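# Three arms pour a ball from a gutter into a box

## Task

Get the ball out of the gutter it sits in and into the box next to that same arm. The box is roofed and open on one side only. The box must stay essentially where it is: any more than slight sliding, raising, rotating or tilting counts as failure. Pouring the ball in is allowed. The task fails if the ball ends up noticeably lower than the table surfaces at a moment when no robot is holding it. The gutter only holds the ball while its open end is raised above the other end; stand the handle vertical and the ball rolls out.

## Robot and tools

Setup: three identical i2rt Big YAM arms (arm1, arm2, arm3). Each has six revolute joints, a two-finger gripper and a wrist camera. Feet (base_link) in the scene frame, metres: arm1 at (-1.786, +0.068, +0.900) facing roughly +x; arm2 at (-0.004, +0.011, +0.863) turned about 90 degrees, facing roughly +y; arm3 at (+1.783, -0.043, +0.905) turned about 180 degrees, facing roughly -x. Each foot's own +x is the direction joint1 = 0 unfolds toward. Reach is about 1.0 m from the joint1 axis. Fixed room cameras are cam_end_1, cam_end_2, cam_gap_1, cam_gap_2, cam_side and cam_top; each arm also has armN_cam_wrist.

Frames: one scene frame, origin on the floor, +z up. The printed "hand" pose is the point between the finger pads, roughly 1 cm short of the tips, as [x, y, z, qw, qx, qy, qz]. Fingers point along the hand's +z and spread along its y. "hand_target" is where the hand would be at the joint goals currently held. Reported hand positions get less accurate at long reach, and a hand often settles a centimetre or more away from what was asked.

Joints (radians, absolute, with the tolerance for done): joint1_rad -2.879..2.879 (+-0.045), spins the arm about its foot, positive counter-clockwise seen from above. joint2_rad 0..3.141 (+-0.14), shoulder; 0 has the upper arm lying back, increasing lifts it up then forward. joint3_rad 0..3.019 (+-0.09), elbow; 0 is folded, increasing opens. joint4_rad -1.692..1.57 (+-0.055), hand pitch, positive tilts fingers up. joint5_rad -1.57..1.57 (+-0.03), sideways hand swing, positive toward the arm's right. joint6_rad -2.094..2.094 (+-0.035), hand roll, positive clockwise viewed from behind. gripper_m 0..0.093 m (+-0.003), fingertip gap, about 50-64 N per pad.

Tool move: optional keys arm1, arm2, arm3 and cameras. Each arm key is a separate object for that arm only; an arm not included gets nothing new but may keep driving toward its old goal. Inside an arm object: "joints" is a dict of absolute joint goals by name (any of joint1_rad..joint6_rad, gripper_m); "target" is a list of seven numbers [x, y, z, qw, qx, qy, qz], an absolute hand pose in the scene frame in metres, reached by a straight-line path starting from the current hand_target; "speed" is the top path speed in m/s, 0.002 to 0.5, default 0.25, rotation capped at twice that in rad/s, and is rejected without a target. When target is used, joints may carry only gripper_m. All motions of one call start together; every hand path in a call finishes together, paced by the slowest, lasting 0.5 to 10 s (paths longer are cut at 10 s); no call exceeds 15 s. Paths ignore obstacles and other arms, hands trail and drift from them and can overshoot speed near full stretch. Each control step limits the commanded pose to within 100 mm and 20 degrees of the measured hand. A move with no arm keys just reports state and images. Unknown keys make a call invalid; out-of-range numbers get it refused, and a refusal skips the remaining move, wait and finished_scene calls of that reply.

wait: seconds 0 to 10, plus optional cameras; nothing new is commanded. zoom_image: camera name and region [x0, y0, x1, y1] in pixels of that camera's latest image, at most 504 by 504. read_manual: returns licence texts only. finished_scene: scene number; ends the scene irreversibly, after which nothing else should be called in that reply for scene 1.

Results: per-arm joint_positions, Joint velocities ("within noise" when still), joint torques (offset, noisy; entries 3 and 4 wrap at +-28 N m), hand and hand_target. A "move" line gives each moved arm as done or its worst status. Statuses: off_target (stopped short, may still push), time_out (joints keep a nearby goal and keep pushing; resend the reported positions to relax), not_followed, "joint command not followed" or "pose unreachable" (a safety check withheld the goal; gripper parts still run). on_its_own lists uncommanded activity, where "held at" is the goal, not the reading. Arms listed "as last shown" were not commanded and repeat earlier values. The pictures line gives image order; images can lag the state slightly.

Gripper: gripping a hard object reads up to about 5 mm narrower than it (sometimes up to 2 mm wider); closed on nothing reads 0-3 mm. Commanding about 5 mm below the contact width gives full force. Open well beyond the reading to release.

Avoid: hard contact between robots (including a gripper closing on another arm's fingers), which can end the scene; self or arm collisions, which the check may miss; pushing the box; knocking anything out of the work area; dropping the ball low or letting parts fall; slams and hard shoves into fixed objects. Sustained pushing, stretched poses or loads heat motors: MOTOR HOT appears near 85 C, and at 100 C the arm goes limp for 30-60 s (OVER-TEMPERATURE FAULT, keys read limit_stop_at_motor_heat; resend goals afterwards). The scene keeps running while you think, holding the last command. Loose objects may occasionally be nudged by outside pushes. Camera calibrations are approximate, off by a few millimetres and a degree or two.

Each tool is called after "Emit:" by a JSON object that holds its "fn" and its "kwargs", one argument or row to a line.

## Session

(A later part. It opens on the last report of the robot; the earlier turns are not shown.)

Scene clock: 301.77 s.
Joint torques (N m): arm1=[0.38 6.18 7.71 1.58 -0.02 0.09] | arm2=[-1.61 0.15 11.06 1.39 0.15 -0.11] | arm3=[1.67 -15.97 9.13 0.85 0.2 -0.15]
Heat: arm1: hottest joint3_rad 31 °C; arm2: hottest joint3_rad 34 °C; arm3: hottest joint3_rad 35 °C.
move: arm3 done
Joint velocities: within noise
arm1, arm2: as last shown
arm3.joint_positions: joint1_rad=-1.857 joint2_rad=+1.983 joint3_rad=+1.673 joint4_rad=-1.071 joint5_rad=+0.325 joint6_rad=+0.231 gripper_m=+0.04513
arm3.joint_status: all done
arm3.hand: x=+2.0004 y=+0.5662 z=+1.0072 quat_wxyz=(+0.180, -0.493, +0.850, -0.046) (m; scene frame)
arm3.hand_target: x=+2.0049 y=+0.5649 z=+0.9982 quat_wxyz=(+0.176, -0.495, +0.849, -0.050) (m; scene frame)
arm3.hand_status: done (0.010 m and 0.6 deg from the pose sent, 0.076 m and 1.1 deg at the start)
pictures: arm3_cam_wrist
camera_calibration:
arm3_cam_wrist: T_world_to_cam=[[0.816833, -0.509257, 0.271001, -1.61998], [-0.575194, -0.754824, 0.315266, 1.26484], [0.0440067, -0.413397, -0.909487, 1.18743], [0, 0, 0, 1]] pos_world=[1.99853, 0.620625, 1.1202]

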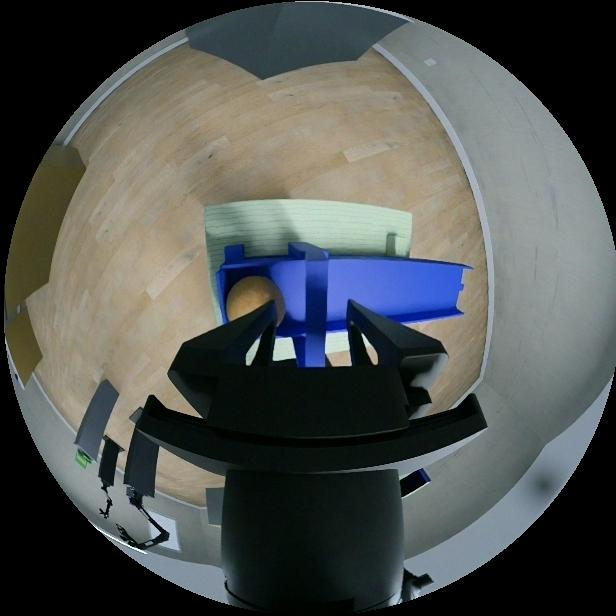

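Emit:
{"fn": "move", "kwargs": {
  "arm3": {"target": [2.010, 0.5645, 0.987, -0.1761, 0.4952, -0.8493, 0.0497], "speed": 0.1},
  "cameras": ["arm3_cam_wrist"]
}}

Emit:
{"fn": "zoom_image", "kwargs": {
  "camera": "arm3_cam_wrist",
  "region": [200, 200, 420, 370]
}}

Scene clock: 305.90 s.
Joint torques (N m): arm1=[0.26 6.12 7.69 1.58 -0.01 0.09] | arm2=[-1.61 0.15 11.06 1.4 0.15 -0.11] | arm3=[0.97 -14.86 8.5 0.69 0.16 -0.07]
Heat: arm1: hottest joint3_rad 31 °C; arm2: hottest joint3_rad 34 °C; arm3: hottest joint3_rad 35 °C.
move: arm3 off_target
Joint velocities: within noise
arm1, arm2: as last shown
arm3.joint_positions: joint1_rad=-1.861 joint2_rad=+1.983 joint3_rad=+1.665 joint4_rad=-1.045 joint5_rad=+0.323 joint6_rad=+0.223 gripper_m=+0.04513
arm3.joint_status: not commanded
arm3.hand: x=+2.0036 y=+0.5685 z=+1.0051 quat_wxyz=(+0.185, -0.494, +0.849, -0.041) (m; scene frame)
arm3.hand_target: x=+2.0097 y=+0.5642 z=+0.9874 quat_wxyz=(+0.176, -0.495, +0.849, -0.050) (m; scene frame)
arm3.hand_status: off_target (0.020 m and 1.4 deg from the pose sent, 0.022 m and 0.6 deg at the start)
pictures: arm3_cam_wrist
camera_calibration:
arm3_cam_wrist: T_world_to_cam=[[0.817634, -0.509986, 0.267187, -1.61822], [-0.573615, -0.761402, 0.302049, 1.28289], [0.0493957, -0.400228, -0.915083, 1.17356], [0, 0, 0, 1]] pos_world=[2.00103, 0.621214, 1.11878]

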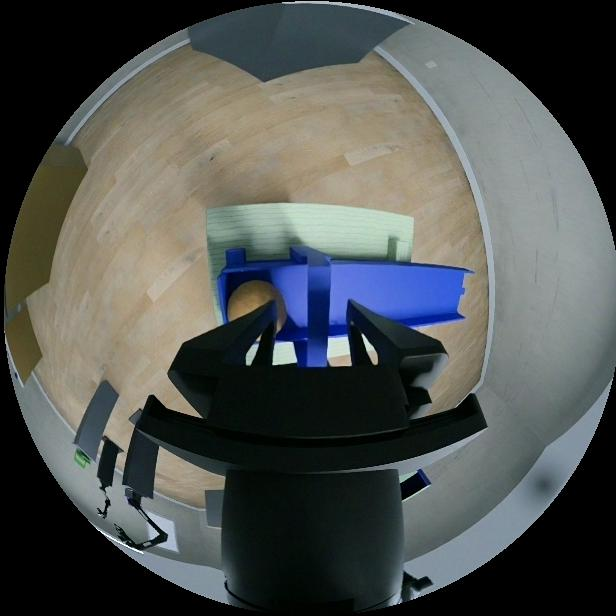

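Scaled by 2.291 from the camera's 616x616 image, which has a finer 880x880 frame.

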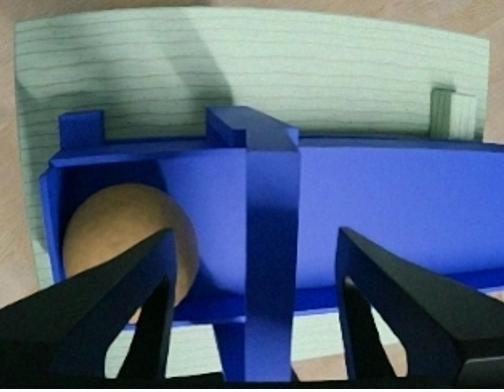

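Emit:
{"fn": "move", "kwargs": {
  "arm3": {"target": [2.012, 0.558, 0.970, -0.1761, 0.4952, -0.8493, 0.0497], "speed": 0.1},
  "cameras": ["arm3_cam_wrist"]
}}

Emit:
{"fn": "zoom_image", "kwargs": {
  "camera": "arm3_cam_wrist",
  "region": [200, 200, 420, 370]
}}

Scene clock: 310.90 s.
Joint torques (N m): arm1=[0.38 6.18 7.68 1.59 -0.02 0.09] | arm2=[-1.61 0.15 11.06 1.39 0.15 -0.11] | arm3=[1.61 -15.68 8.49 1.14 0.21 -0.07]
Heat: arm1: hottest joint3_rad 31 °C; arm2: hottest joint3_rad 34 °C; arm3: hottest joint3_rad 34 °C.
move: arm3 off_target
Joint velocities: within noise
arm1, arm2: as last shown
arm3.joint_positions: joint1_rad=-1.869 joint2_rad=+1.983 joint3_rad=+1.619 joint4_rad=-0.997 joint5_rad=+0.322 joint6_rad=+0.217 gripper_m=+0.04513
arm3.joint_status: not commanded
arm3.hand: x=+2.0067 y=+0.5620 z=+0.9883 quat_wxyz=(+0.185, -0.493, +0.849, -0.041) (m; scene frame)
arm3.hand_target: x=+2.0117 y=+0.5576 z=+0.9704 quat_wxyz=(+0.176, -0.495, +0.849, -0.050) (m; scene frame)
arm3.hand_status: off_target (0.020 m and 1.5 deg from the pose sent, 0.037 m and 1.4 deg at the start)
pictures: arm3_cam_wrist
camera_calibration:
arm3_cam_wrist: T_world_to_cam=[[0.816679, -0.511563, 0.267091, -1.61662], [-0.575024, -0.760493, 0.301658, 1.28746], [0.0488033, -0.399942, -0.91524, 1.15671], [0, 0, 0, 1]] pos_world=[2.00413, 0.614716, 1.10208]

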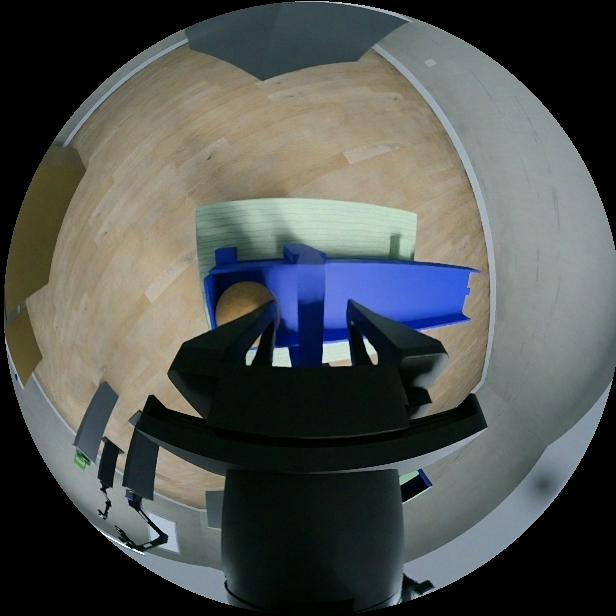

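Scaled by 2.291 from the camera's 616x616 image, which has a finer 880x880 frame.

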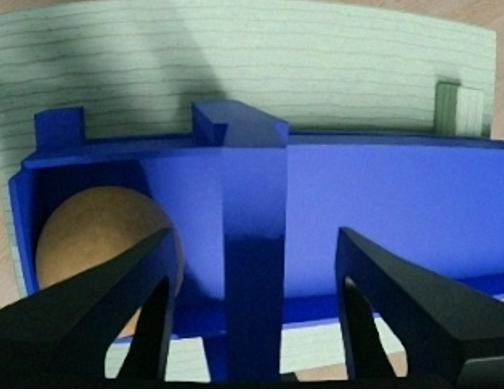

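Emit:
{"fn": "move", "kwargs": {
  "arm3": {"joints": {"gripper_m": 0.004}},
  "cameras": ["arm3_cam_wrist"]
}}

Emit:
{"fn": "zoom_image", "kwargs": {
  "camera": "arm3_cam_wrist",
  "region": [200, 200, 420, 370]
}}

Scene clock: 314.50 s.
Joint torques (N m): arm1=[0.38 6.18 7.68 1.59 -0.01 0.08] | arm2=[-1.61 0.09 11.06 1.39 0.15 -0.11] | arm3=[0.67 -14.86 8.36 0.7 0.49 -0.08]
Heat: arm1: hottest joint3_rad 31 °C; arm2: hottest joint3_rad 35 °C; arm3: hottest joint3_rad 34 °C.
move: arm3 off_target
Joint velocities: within noise
arm1.joint_positions: joint1_rad=+0.522 joint2_rad=+0.424 joint3_rad=+1.454 joint4_rad=-1.207 joint5_rad=-0.124 joint6_rad=-0.701 gripper_m=+0.09396
arm1.joint_status: not commanded
arm1.hand: x=-1.6765 y=+0.1590 z=+1.5332 quat_wxyz=(-0.644, +0.463, -0.608, +0.027) (m; scene frame)
arm1.hand_target: x=-1.6817 y=+0.1564 z=+1.5411 quat_wxyz=(-0.652, +0.460, -0.602, +0.028) (m; scene frame)
arm1.hand_status: not commanded
arm2.joint_positions: joint1_rad=+0.831 joint2_rad=+0.632 joint3_rad=+1.438 joint4_rad=-1.316 joint5_rad=+0.134 joint6_rad=+0.790 gripper_m=+0.09396
arm2.joint_status: not commanded
arm2.hand: x=-0.1747 y=+0.1823 z=+1.4253 quat_wxyz=(-0.042, +0.610, -0.611, -0.503) (m; scene frame)
arm2.hand_target: x=-0.1725 y=+0.1803 z=+1.4385 quat_wxyz=(-0.041, +0.604, -0.606, -0.516) (m; scene frame)
arm2.hand_status: not commanded
arm3.joint_positions: joint1_rad=-1.870 joint2_rad=+1.983 joint3_rad=+1.619 joint4_rad=-0.994 joint5_rad=+0.316 joint6_rad=+0.217 gripper_m=+0.01078
arm3.joint_status: gripper_m off_target (ended at +0.01081, target +0.00400)
arm3.hand: x=+2.0065 y=+0.5627 z=+0.9881 quat_wxyz=(+0.184, -0.493, +0.850, -0.038) (m; scene frame)
arm3.hand_target: x=+2.0119 y=+0.5577 z=+0.9704 quat_wxyz=(+0.176, -0.495, +0.849, -0.050) (m; scene frame)
arm3.hand_status: not commanded
pictures: arm3_cam_wrist
camera_calibration:
arm3_cam_wrist: T_world_to_cam=[[0.818243, -0.512445, 0.260536, -1.6123], [-0.573187, -0.761932, 0.301524, 1.28524], [0.0439961, -0.396056, -0.917172, 1.16615], [0, 0, 0, 1]] pos_world=[2.00463, 0.614914, 1.10208]

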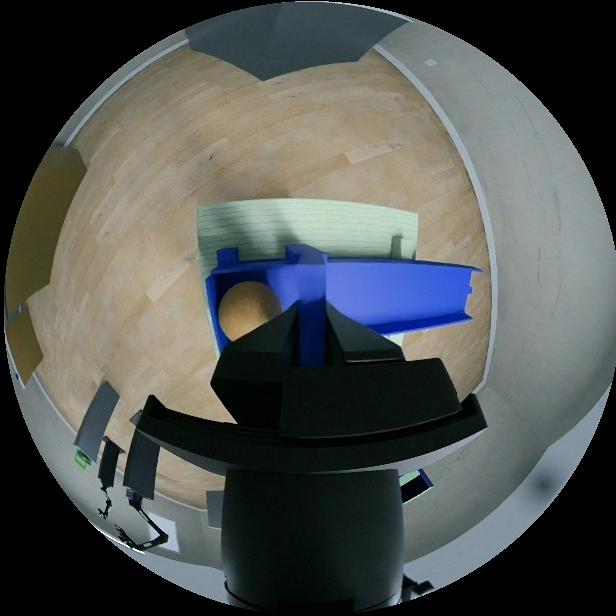

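Scaled by 2.291 from the camera's 616x616 image, which has a finer 880x880 frame.

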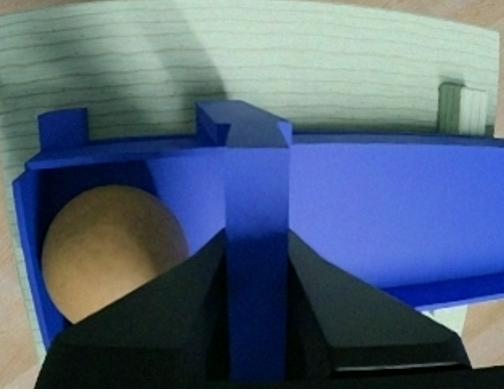

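Emit:
{"fn": "move", "kwargs": {
  "arm3": {"target": [2.0, 0.555, 1.09, -0.2160, 0.4977, -0.8308, 0.1249], "speed": 0.12},
  "cameras": ["arm3_cam_wrist"]
}}

Scene clock: 327.23 s.
Joint torques (N m): arm1=[0.32 6.18 7.68 1.59 -0.02 0.09] | arm2=[-1.61 0.09 11.06 1.39 0.15 -0.11] | arm3=[3.66 -18.32 15.28 -0.35 0.87 0.09]
Heat: arm1: hottest joint3_rad 31 °C; arm2: hottest joint3_rad 35 °C; arm3: hottest joint3_rad 34 °C.
move: arm3 off_target
Joint velocities: within noise
arm1, arm2: as last shown
arm3.joint_positions: joint1_rad=-1.826 joint2_rad=+1.977 joint3_rad=+1.739 joint4_rad=-1.305 joint5_rad=+0.483 joint6_rad=+0.237 gripper_m=+0.01078
arm3.joint_status: not commanded
arm3.hand: x=+1.9984 y=+0.5348 z=+1.0418 quat_wxyz=(+0.180, -0.508, +0.828, -0.155) (m; scene frame)
arm3.hand_target: x=+1.9992 y=+0.5520 z=+1.0900 quat_wxyz=(+0.216, -0.498, +0.831, -0.125) (m; scene frame)
arm3.hand_status: off_target (0.052 m and 5.5 deg from the pose sent, 0.103 m and 10.9 deg at the start)
pictures: arm3_cam_wrist
camera_calibration:
arm3_cam_wrist: T_world_to_cam=[[0.779221, -0.432565, 0.453545, -1.79974], [-0.609225, -0.692685, 0.386047, 1.19009], [0.147173, -0.577127, -0.803283, 0.976632], [0, 0, 0, 1]] pos_world=[1.98369, 0.609494, 1.14134]

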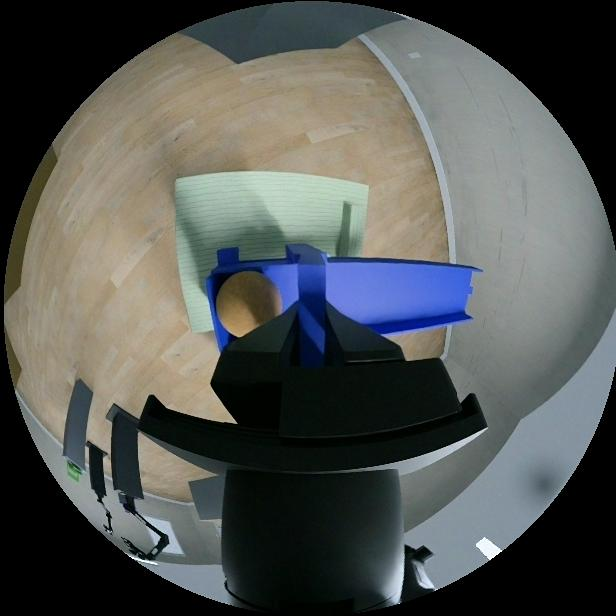

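Emit:
{"fn": "move", "kwargs": {
  "arm3": {"target": [1.93, 0.44, 1.18, -0.2349, 0.9555, -0.1570, -0.0841], "speed": 0.3},
  "cameras": ["arm3_cam_wrist"]
}}

Scene clock: 335.30 s.
Joint torques (N m): arm1=[0.32 6.07 7.69 1.58 -0.01 0.09] | arm2=[-1.61 0.15 11.06 1.39 0.15 -0.11] | arm3=[1.61 -13.22 11.79 0.62 -0.48 -0.13]
Heat: arm1: hottest joint3_rad 31 °C; arm2: hottest joint3_rad 35 °C; arm3: hottest joint3_rad 34 °C.
move: arm3 off_target
Joint velocities: within noise
arm1, arm2: as last shown
arm3.joint_positions: joint1_rad=-1.970 joint2_rad=+1.426 joint3_rad=+1.313 joint4_rad=-1.077 joint5_rad=-0.250 joint6_rad=-1.552 gripper_m=+0.01079
arm3.joint_status: not commanded
arm3.hand: x=+1.9256 y=+0.4414 z=+1.1541 quat_wxyz=(+0.209, -0.960, +0.164, +0.090) (m; scene frame)
arm3.hand_target: x=+1.9297 y=+0.4397 z=+1.1797 quat_wxyz=(+0.235, -0.956, +0.157, +0.084) (m; scene frame)
arm3.hand_status: off_target (0.026 m and 3.2 deg from the pose sent, 0.181 m and 99.7 deg at the start)
pictures: arm3_cam_wrist
camera_calibration:
arm3_cam_wrist: T_world_to_cam=[[0.352927, 0.852613, 0.385348, -1.50208], [0.82068, -0.479885, 0.310151, -1.72209], [0.449362, 0.206787, -0.869088, 0.171688], [0, 0, 0, 1]] pos_world=[1.86626, 0.418779, 1.26214]

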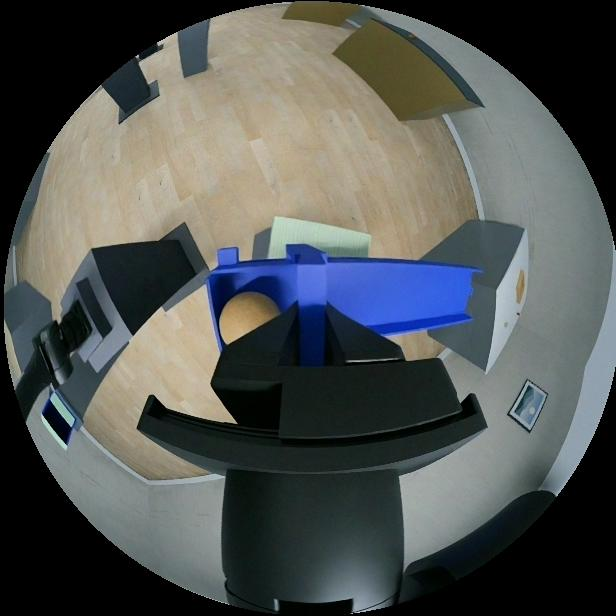

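Emit:
{"fn": "move", "kwargs": {
  "arm3": {"joints": {"joint1_rad": -1.2, "joint2_rad": 1.30, "joint4_rad": -0.8}},
  "cameras": ["arm3_cam_wrist"]
}}

Scene clock: 344.17 s.
Joint torques (N m): arm1=[0.38 6.12 7.69 1.58 -0.02 0.09] | arm2=[-1.61 0.15 11.06 1.39 0.15 -0.11] | arm3=[1.03 -10.34 12.6 1.95 -0.22 -0.11]
Heat: arm1: hottest joint3_rad 31 °C; arm2: hottest joint3_rad 35 °C; arm3: hottest joint3_rad 34 °C.
move: arm3 done
Joint velocities: within noise
arm1, arm2: as last shown
arm3.joint_positions: joint1_rad=-1.192 joint2_rad=+1.317 joint3_rad=+1.313 joint4_rad=-0.820 joint5_rad=-0.255 joint6_rad=-1.554 gripper_m=+0.01080
arm3.joint_status: all done
arm3.hand: x=+1.5296 y=+0.4324 z=+1.2430 quat_wxyz=(+0.331, -0.896, -0.226, +0.193) (m; scene frame)
arm3.hand_target: x=+1.5324 y=+0.4368 z=+1.2650 quat_wxyz=(+0.358, -0.884, -0.229, +0.193) (m; scene frame)
arm3.hand_status: not commanded
pictures: arm3_cam_wrist
camera_calibration:
arm3_cam_wrist: T_world_to_cam=[[-0.27027, 0.669975, 0.691439, -0.737138], [0.960986, 0.143841, 0.236255, -1.82145], [0.0588281, 0.728316, -0.682712, 0.569], [0, 0, 0, 1]] pos_world=[1.51769, 0.34145, 1.32848]

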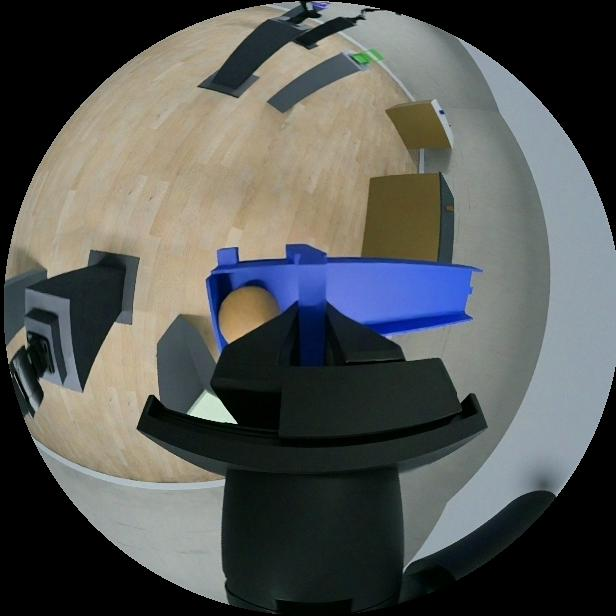

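Emit:
{"fn": "move", "kwargs": {
  "arm3": {"joints": {"joint1_rad": 0.3, "joint2_rad": 1.12, "joint3_rad": 0.95, "joint4_rad": -0.65}},
  "cameras": []
}}

Emit:
{"fn": "move", "kwargs": {
  "arm3": {"joints": {"joint1_rad": 1.66, "joint4_rad": -0.7}},
  "cameras": ["arm3_cam_wrist"]
}}

Scene clock: 350.47 s.
Joint torques (N m): arm1=[0.38 6.24 7.69 1.59 -0.01 0.09] | arm2=[-1.61 0.09 11.07 1.39 0.15 -0.11] | arm3=[2.2 -8 11.55 2.04 -0.17 -0.06]
Heat: arm1: hottest joint3_rad 31 °C; arm2: hottest joint3_rad 35 °C; arm3: hottest joint3_rad 34 °C.
move: arm3 done
Joint velocities: within noise
arm1, arm2: as last shown
arm3.joint_positions: joint1_rad=+0.302 joint2_rad=+1.139 joint3_rad=+0.939 joint4_rad=-0.668 joint5_rad=-0.255 joint6_rad=-1.555 gripper_m=+0.01080
arm3.joint_status: all done
arm3.hand: x=+1.3672 y=-0.2342 z=+1.1473 quat_wxyz=(+0.101, -0.510, -0.781, +0.347) (m; scene frame)
arm3.hand_target: x=+1.3632 y=-0.2347 z=+1.1640 quat_wxyz=(+0.117, -0.499, -0.778, +0.363) (m; scene frame)
arm3.hand_status: not commanded
pictures: none
No camera images: "cameras" was empty.

Scene clock: 352.23 s.
Joint torques (N m): arm1=[0.44 6.24 7.68 1.61 -0.01 0.09] | arm2=[-1.61 0.15 11.06 1.39 0.15 -0.11] | arm3=[2.02 -8.06 11.43 1.25 -0.17 -0.07]
Heat: arm1: hottest joint3_rad 31 °C; arm2: hottest joint3_rad 35 °C; arm3: hottest joint3_rad 34 °C.
move: arm3 done
Joint velocities: within noise
arm1, arm2: as last shown
arm3.joint_positions: joint1_rad=+1.661 joint2_rad=+1.139 joint3_rad=+0.939 joint4_rad=-0.703 joint5_rad=-0.255 joint6_rad=-1.556 gripper_m=+0.01080
arm3.joint_status: all done
arm3.hand: x=+1.8815 y=-0.4849 z=+1.1390 quat_wxyz=(-0.141, +0.091, -0.935, +0.313) (m; scene frame)
arm3.hand_target: x=+1.8810 y=-0.4865 z=+1.1530 quat_wxyz=(-0.139, +0.098, -0.929, +0.329) (m; scene frame)
arm3.hand_status: not commanded
pictures: arm3_cam_wrist
camera_calibration:
arm3_cam_wrist: T_world_to_cam=[[0.0789009, -0.777822, 0.623512, -1.23721], [-0.958915, 0.111754, 0.260756, 1.5657], [-0.272502, -0.618469, -0.737048, 1.17767], [0, 0, 0, 1]] pos_world=[1.9199, -0.408957, 1.23115]

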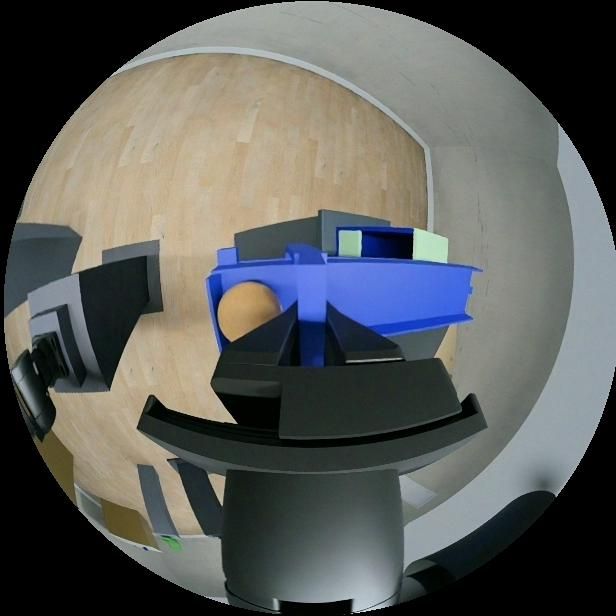

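Emit:
{"fn": "move", "kwargs": {
  "arm3": {"target": [1.861, -0.42, 1.14, -0.1345, 0.0568, -0.9751, 0.1675], "speed": 0.15},
  "cameras": []
}}

Emit:
{"fn": "move", "kwargs": {
  "arm3": {"target": [1.863, -0.43, 1.065, -0.1345, 0.0568, -0.9751, 0.1675], "speed": 0.15},
  "cameras": ["arm3_cam_wrist", "cam_gap_2", "cam_end_2"]
}}

Emit:
{"fn": "zoom_image", "kwargs": {
  "camera": "cam_end_2",
  "region": [220, 160, 480, 320]
}}

Scene clock: 370.97 s.
Joint torques (N m): arm1=[0.38 6.12 7.69 1.61 -0.02 0.08] | arm2=[-1.61 0.15 11.06 1.39 0.15 -0.11] | arm3=[1.2 -8.12 16.24 0.39 -0.42 0.06]
Heat: arm1: hottest joint3_rad 31 °C; arm2: hottest joint3_rad 35 °C; arm3: hottest joint3_rad 35 °C.
move: arm3 off_target
Joint velocities: within noise
arm1, arm2: as last shown
arm3.joint_positions: joint1_rad=+1.639 joint2_rad=+1.135 joint3_rad=+0.939 joint4_rad=-1.114 joint5_rad=-0.255 joint6_rad=-1.556 gripper_m=+0.01079
arm3.joint_status: not commanded
arm3.hand: x=+1.8627 y=-0.3984 z=+1.0965 quat_wxyz=(-0.132, +0.058, -0.982, +0.118) (m; scene frame)
arm3.hand_target: x=+1.8609 y=-0.4173 z=+1.1396 quat_wxyz=(-0.134, +0.057, -0.975, +0.168) (m; scene frame)
arm3.hand_status: off_target (0.049 m and 5.7 deg from the pose sent, 0.068 m and 17.8 deg at the start)
pictures: none
No camera images: "cameras" was empty.

Scene clock: 372.17 s.
Joint torques (N m): arm1=[0.38 6.12 7.69 1.59 -0.02 0.08] | arm2=[-1.61 0.09 11.06 1.39 0.15 -0.11] | arm3=[1.55 -6.83 10.19 1.42 -0.39 0.12]
Heat: arm1: hottest joint3_rad 31 °C; arm2: hottest joint3_rad 35 °C; arm3: hottest joint3_rad 35 °C.
move: arm3 done
Joint velocities: within noise
arm1, arm2: as last shown
arm3.joint_positions: joint1_rad=+1.639 joint2_rad=+1.195 joint3_rad=+0.866 joint4_rad=-0.914 joint5_rad=-0.255 joint6_rad=-1.555 gripper_m=+0.01079
arm3.joint_status: not commanded
arm3.hand: x=+1.8651 y=-0.4231 z=+1.0578 quat_wxyz=(-0.133, +0.061, -0.977, +0.152) (m; scene frame)
arm3.hand_target: x=+1.8630 y=-0.4298 z=+1.0650 quat_wxyz=(-0.134, +0.057, -0.975, +0.167) (m; scene frame)
arm3.hand_status: done (0.010 m and 1.9 deg from the pose sent, 0.045 m and 5.7 deg at the start)
pictures: arm3_cam_wrist, cam_end_2, cam_gap_2
camera_calibration:
arm3_cam_wrist: T_world_to_cam=[[0.0764994, -0.94163, 0.327843, -0.889275], [-0.946135, 0.0351931, 0.321854, 1.44339], [-0.314605, -0.334806, -0.888217, 1.51], [0, 0, 0, 1]] pos_world=[1.90872, -0.382608, 1.16819]

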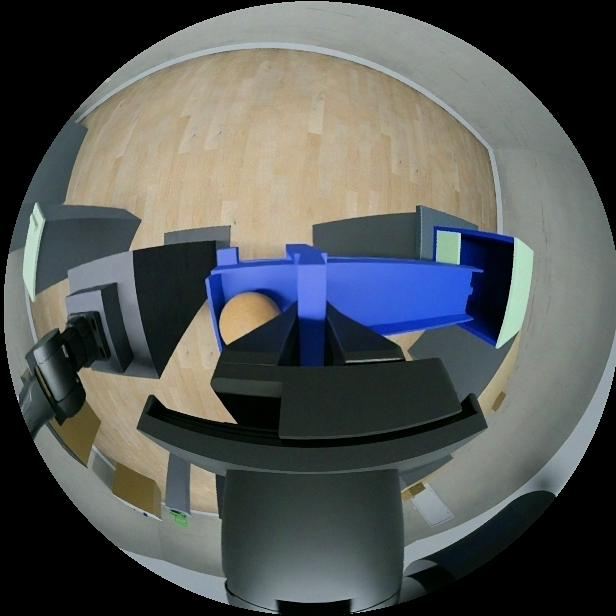

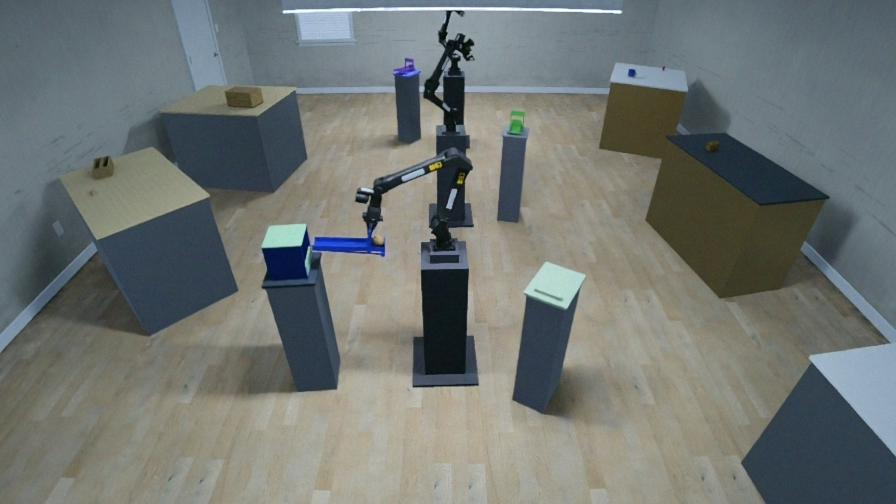

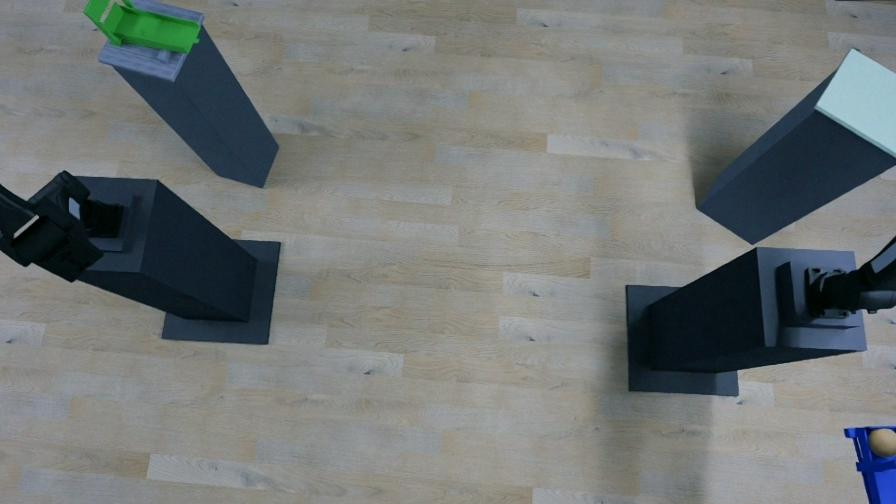

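Scaled by 1.938 from the camera's 896x504 image, which has a finer 1280x720 frame.

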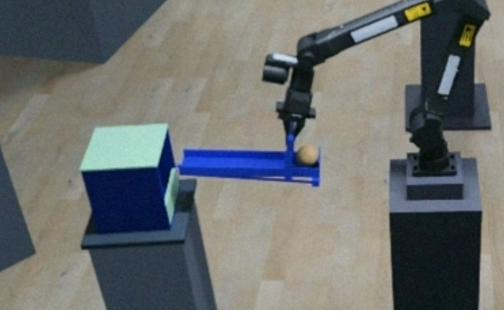

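Emit:
{"fn": "zoom_image", "kwargs": {
  "camera": "arm3_cam_wrist",
  "region": [390, 190, 560, 360]
}}

Emit:
{"fn": "zoom_image", "kwargs": {
  "camera": "cam_end_2",
  "region": [250, 200, 400, 290]
}}

Scaled by 2.965 from the camera's 616x616 image, which has a finer 880x880 frame.

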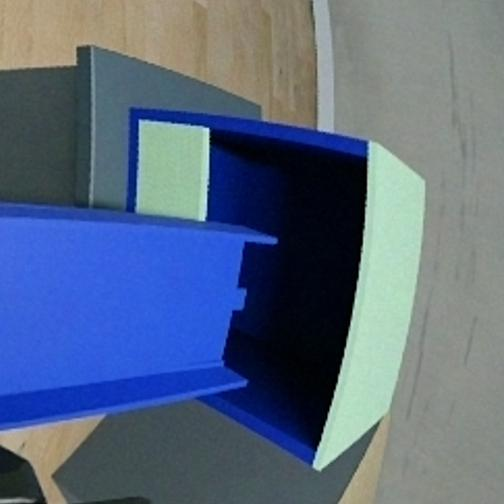

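Scaled by 3.360 from the camera's 896x504 image, which has a finer 1280x720 frame.

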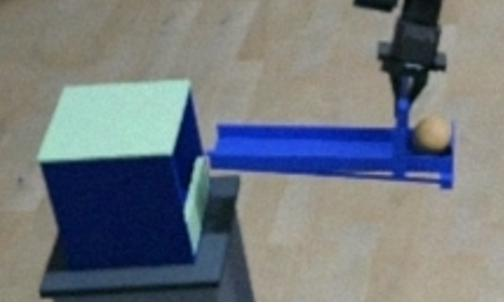

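Emit:
{"fn": "move", "kwargs": {
  "arm3": {"target": [1.876, -0.525, 1.080, -0.1345, 0.0568, -0.9751, 0.1675], "speed": 0.12},
  "cameras": ["arm3_cam_wrist", "cam_end_2"]
}}

Emit:
{"fn": "zoom_image", "kwargs": {
  "camera": "arm3_cam_wrist",
  "region": [390, 190, 560, 360]
}}

Emit:
{"fn": "zoom_image", "kwargs": {
  "camera": "cam_end_2",
  "region": [250, 200, 400, 290]
}}

Scene clock: 391.00 s.
Joint torques (N m): arm1=[0.44 6.12 7.66 1.58 -0.01 0.08] | arm2=[-1.61 0.09 11.06 1.4 0.16 -0.11] | arm3=[2.08 -9.93 15.47 0.38 -0.24 0.07]
Heat: arm1: hottest joint3_rad 31 °C; arm2: hottest joint3_rad 35 °C; arm3: hottest joint3_rad 35 °C.
move: arm3 off_target
Joint velocities: within noise
arm1.joint_positions: joint1_rad=+0.522 joint2_rad=+0.424 joint3_rad=+1.454 joint4_rad=-1.207 joint5_rad=-0.124 joint6_rad=-0.701 gripper_m=+0.09396
arm1.joint_status: not commanded
arm1.hand: x=-1.6765 y=+0.1590 z=+1.5332 quat_wxyz=(-0.644, +0.463, -0.608, +0.027) (m; scene frame)
arm1.hand_target: x=-1.6817 y=+0.1564 z=+1.5411 quat_wxyz=(-0.652, +0.460, -0.602, +0.028) (m; scene frame)
arm1.hand_status: not commanded
arm2.joint_positions: joint1_rad=+0.831 joint2_rad=+0.632 joint3_rad=+1.438 joint4_rad=-1.316 joint5_rad=+0.134 joint6_rad=+0.790 gripper_m=+0.09396
arm2.joint_status: not commanded
arm2.hand: x=-0.1747 y=+0.1823 z=+1.4253 quat_wxyz=(-0.042, +0.610, -0.611, -0.503) (m; scene frame)
arm2.hand_target: x=-0.1725 y=+0.1803 z=+1.4385 quat_wxyz=(-0.041, +0.604, -0.606, -0.516) (m; scene frame)
arm2.hand_status: not commanded
arm3.joint_positions: joint1_rad=+1.639 joint2_rad=+1.423 joint3_rad=+1.064 joint4_rad=-0.914 joint5_rad=-0.255 joint6_rad=-1.546 gripper_m=+0.01079
arm3.joint_status: not commanded
arm3.hand: x=+1.8726 y=-0.4990 z=+1.0513 quat_wxyz=(-0.133, +0.055, -0.980, +0.136) (m; scene frame)
arm3.hand_target: x=+1.8757 y=-0.5229 z=+1.0806 quat_wxyz=(-0.135, +0.057, -0.975, +0.168) (m; scene frame)
arm3.hand_status: off_target (0.039 m and 3.6 deg from the pose sent, 0.105 m and 1.9 deg at the start)
pictures: arm3_cam_wrist, cam_end_2
camera_calibration:
arm3_cam_wrist: T_world_to_cam=[[0.0690337, -0.952573, 0.296377, -0.917639], [-0.945504, 0.0322876, 0.324006, 1.45033], [-0.318208, -0.302593, -0.898432, 1.5147], [0, 0, 0, 1]] pos_world=[1.91663, -0.462608, 1.16291]

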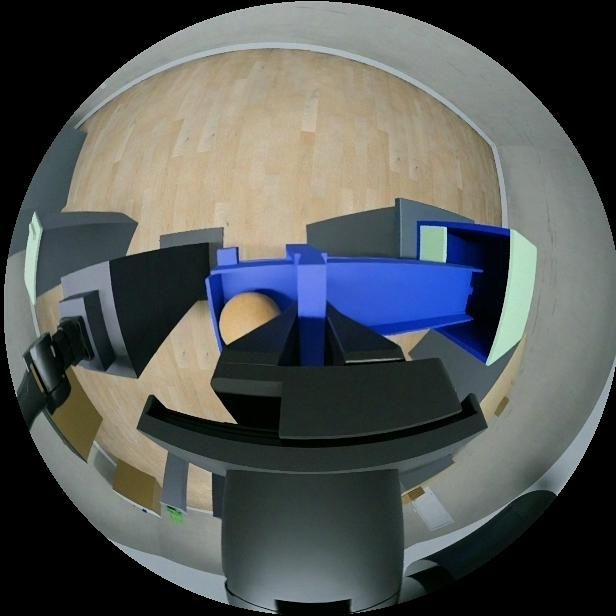

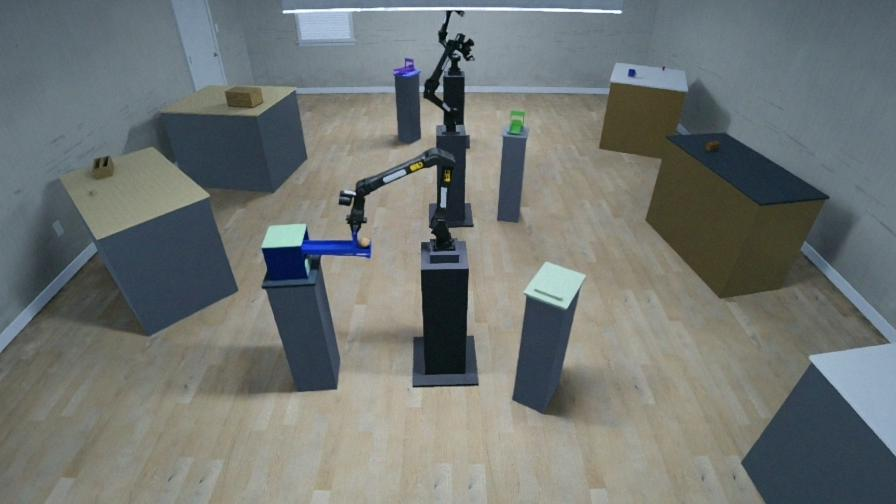

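Scaled by 2.965 from the camera's 616x616 image, which has a finer 880x880 frame.

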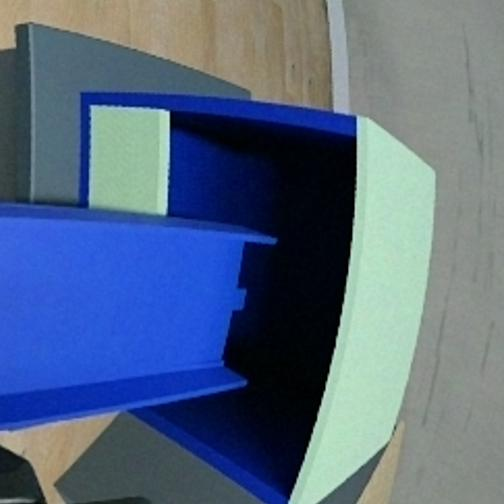

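Scaled by 3.360 from the camera's 896x504 image, which has a finer 1280x720 frame.

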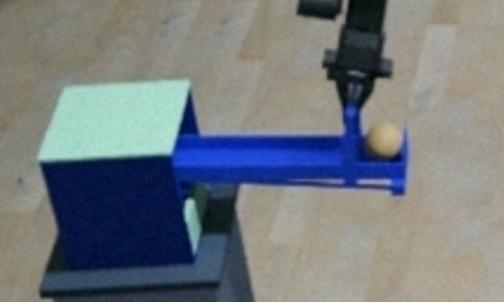

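Emit:
{"fn": "move", "kwargs": {
  "arm3": {"target": [1.874, -0.580, 1.175, -0.1288, 0.0289, -0.9901, -0.0478], "speed": 0.1},
  "cameras": ["arm3_cam_wrist", "cam_end_2"]
}}

Emit:
{"fn": "zoom_image", "kwargs": {
  "camera": "cam_end_2",
  "region": [250, 200, 400, 290]
}}

Scene clock: 404.07 s.
Joint torques (N m): arm1=[0.44 6.18 7.71 1.59 -0.02 0.08] | arm2=[-1.67 0.15 11.06 1.4 0.15 -0.11] | arm3=[0.5 -14.04 15.83 -0.7 -0.48 -0.02]
Heat: arm1: hottest joint3_rad 31 °C; arm2: hottest joint3_rad 35 °C; arm3: hottest joint3_rad 36 °C.
move: arm3 off_target
Joint velocities: within noise
arm1, arm2: as last shown
arm3.joint_positions: joint1_rad=+1.634 joint2_rad=+1.775 joint3_rad=+1.786 joint4_rad=-1.677 joint5_rad=-0.262 joint6_rad=-1.546 gripper_m=+0.01078
arm3.joint_status: not commanded
arm3.hand: x=+1.8777 y=-0.5618 z=+1.1528 quat_wxyz=(-0.126, +0.028, -0.990, -0.058) (m; scene frame)
arm3.hand_target: x=+1.8738 y=-0.5782 z=+1.1746 quat_wxyz=(-0.130, +0.027, -0.991, -0.030) (m; scene frame)
arm3.hand_status: off_target (0.029 m and 1.2 deg from the pose sent, 0.148 m and 21.4 deg at the start; a joint's target at an end of its range on 18 of 81 steps)
pictures: arm3_cam_wrist, cam_end_2
camera_calibration:
arm3_cam_wrist: T_world_to_cam=[[0.0671995, -0.993492, -0.0919672, -0.579718], [-0.935276, -0.0948261, 0.340979, 1.31411], [-0.347481, 0.0631011, -0.935561, 1.89171], [0, 0, 0, 1]] pos_world=[1.92535, -0.570702, 1.26842]

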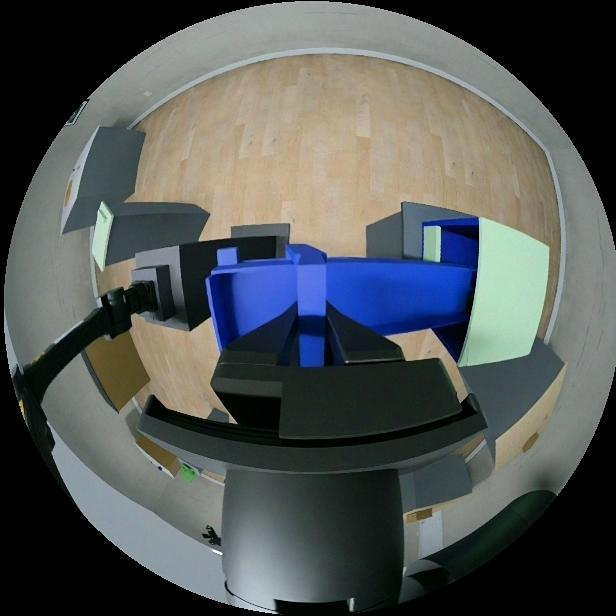

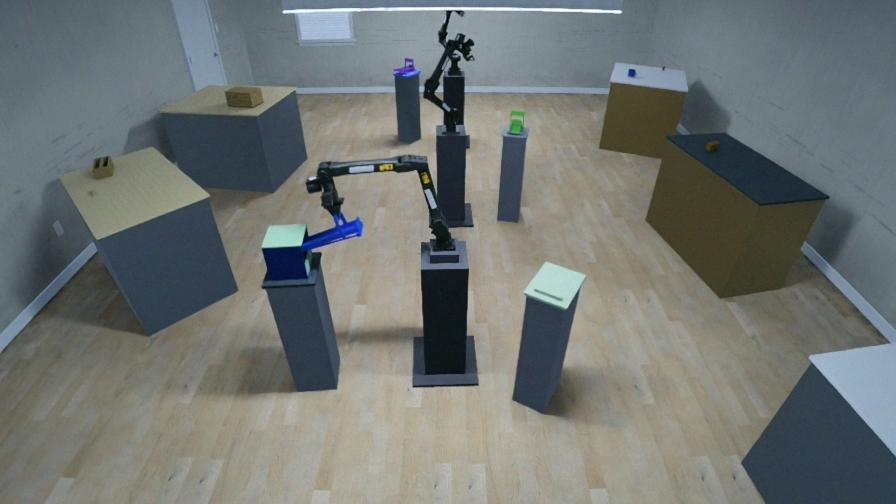

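Scaled by 3.360 from the camera's 896x504 image, which has a finer 1280x720 frame.

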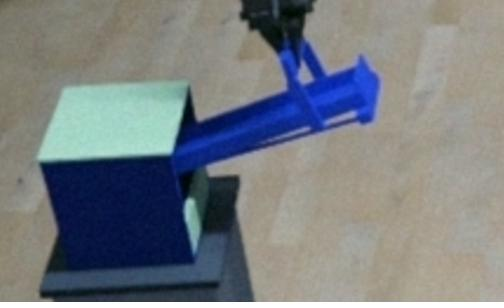

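Emit:
{"fn": "move", "kwargs": {
  "arm3": {"target": [1.876, -0.525, 1.085, -0.1345, 0.0568, -0.9751, 0.1675], "speed": 0.15},
  "cameras": []
}}

Emit:
{"fn": "move", "kwargs": {
  "arm3": {"target": [1.863, -0.38, 1.09, -0.1345, 0.0568, -0.9751, 0.1675], "speed": 0.15},
  "cameras": ["arm3_cam_wrist", "cam_end_2"]
}}

Emit:
{"fn": "zoom_image", "kwargs": {
  "camera": "arm3_cam_wrist",
  "region": [390, 190, 560, 360]
}}

Scene clock: 411.07 s.
Joint torques (N m): arm1=[0.32 6.18 7.68 1.58 -0.02 0.09] | arm2=[-1.61 0.09 11.06 1.39 0.15 -0.11] | arm3=[2.78 -12.45 9.61 1.22 -0.24 0.12]
Heat: arm1: hottest joint3_rad 31 °C; arm2: hottest joint3_rad 35 °C; arm3: hottest joint3_rad 37 °C.
move: arm3 off_target
Joint velocities: within noise
arm1, arm2: as last shown
arm3.joint_positions: joint1_rad=+1.634 joint2_rad=+1.462 joint3_rad=+1.146 joint4_rad=-0.945 joint5_rad=-0.255 joint6_rad=-1.546 gripper_m=+0.01080
arm3.joint_status: not commanded
arm3.hand: x=+1.8726 y=-0.5226 z=+1.0672 quat_wxyz=(-0.133, +0.053, -0.979, +0.142) (m; scene frame)
arm3.hand_target: x=+1.8760 y=-0.5248 z=+1.0850 quat_wxyz=(-0.135, +0.057, -0.975, +0.167) (m; scene frame)
arm3.hand_status: off_target (0.018 m and 2.9 deg from the pose sent, 0.077 m and 26.1 deg at the start)
pictures: none
No camera images: "cameras" was empty.

Scene clock: 412.57 s.
Joint torques (N m): arm1=[0.38 6.12 7.69 1.58 -0.02 0.09] | arm2=[-1.61 0.15 11.06 1.39 0.15 -0.11] | arm3=[2.55 -6.07 10.07 0.73 -0.25 0.1]
Heat: arm1: hottest joint3_rad 31 °C; arm2: hottest joint3_rad 35 °C; arm3: hottest joint3_rad 37 °C.
move: arm3 done
Joint velocities: within noise
arm1, arm2: as last shown
arm3.joint_positions: joint1_rad=+1.636 joint2_rad=+1.034 joint3_rad=+0.821 joint4_rad=-1.008 joint5_rad=-0.252 joint6_rad=-1.540 gripper_m=+0.01080
arm3.joint_status: not commanded
arm3.hand: x=+1.8595 y=-0.3811 z=+1.0851 quat_wxyz=(-0.133, +0.054, -0.976, +0.161) (m; scene frame)
arm3.hand_target: x=+1.8629 y=-0.3801 z=+1.0900 quat_wxyz=(-0.135, +0.057, -0.975, +0.168) (m; scene frame)
arm3.hand_status: done (0.006 m and 0.8 deg from the pose sent, 0.145 m and 3.0 deg at the start)
pictures: arm3_cam_wrist, cam_end_2
camera_calibration:
arm3_cam_wrist: T_world_to_cam=[[0.0588367, -0.937214, 0.343756, -0.840989], [-0.946533, 0.0570408, 0.317523, 1.44163], [-0.317195, -0.344058, -0.883748, 1.54289], [0, 0, 0, 1]] pos_world=[1.90343, -0.339573, 1.19487]

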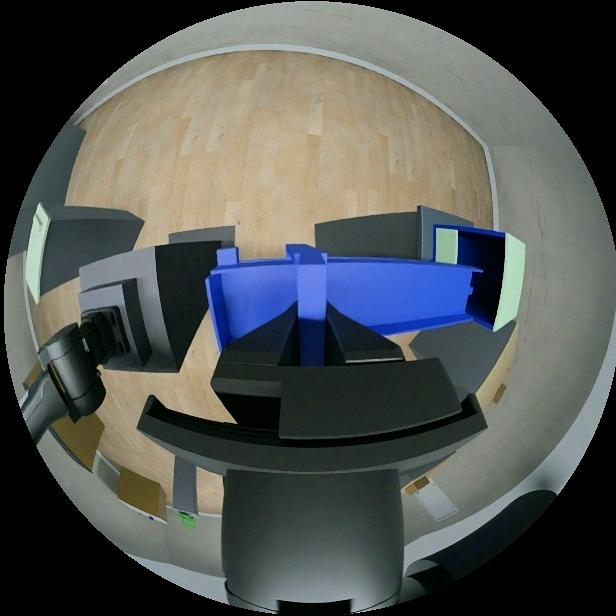

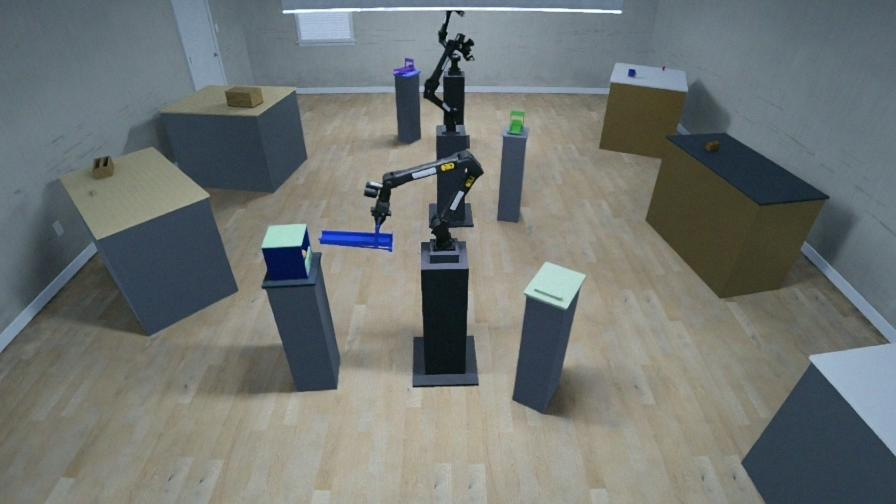

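Scaled by 2.965 from the camera's 616x616 image, which has a finer 880x880 frame.

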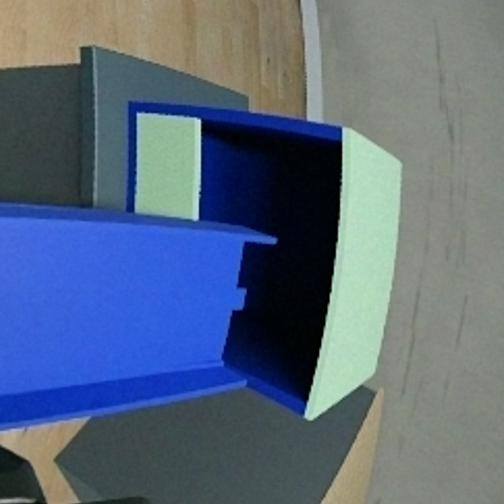

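Emit:
{"fn": "finished_scene", "kwargs": {
  "scene": 1
}}

The scene is finished: the task was done.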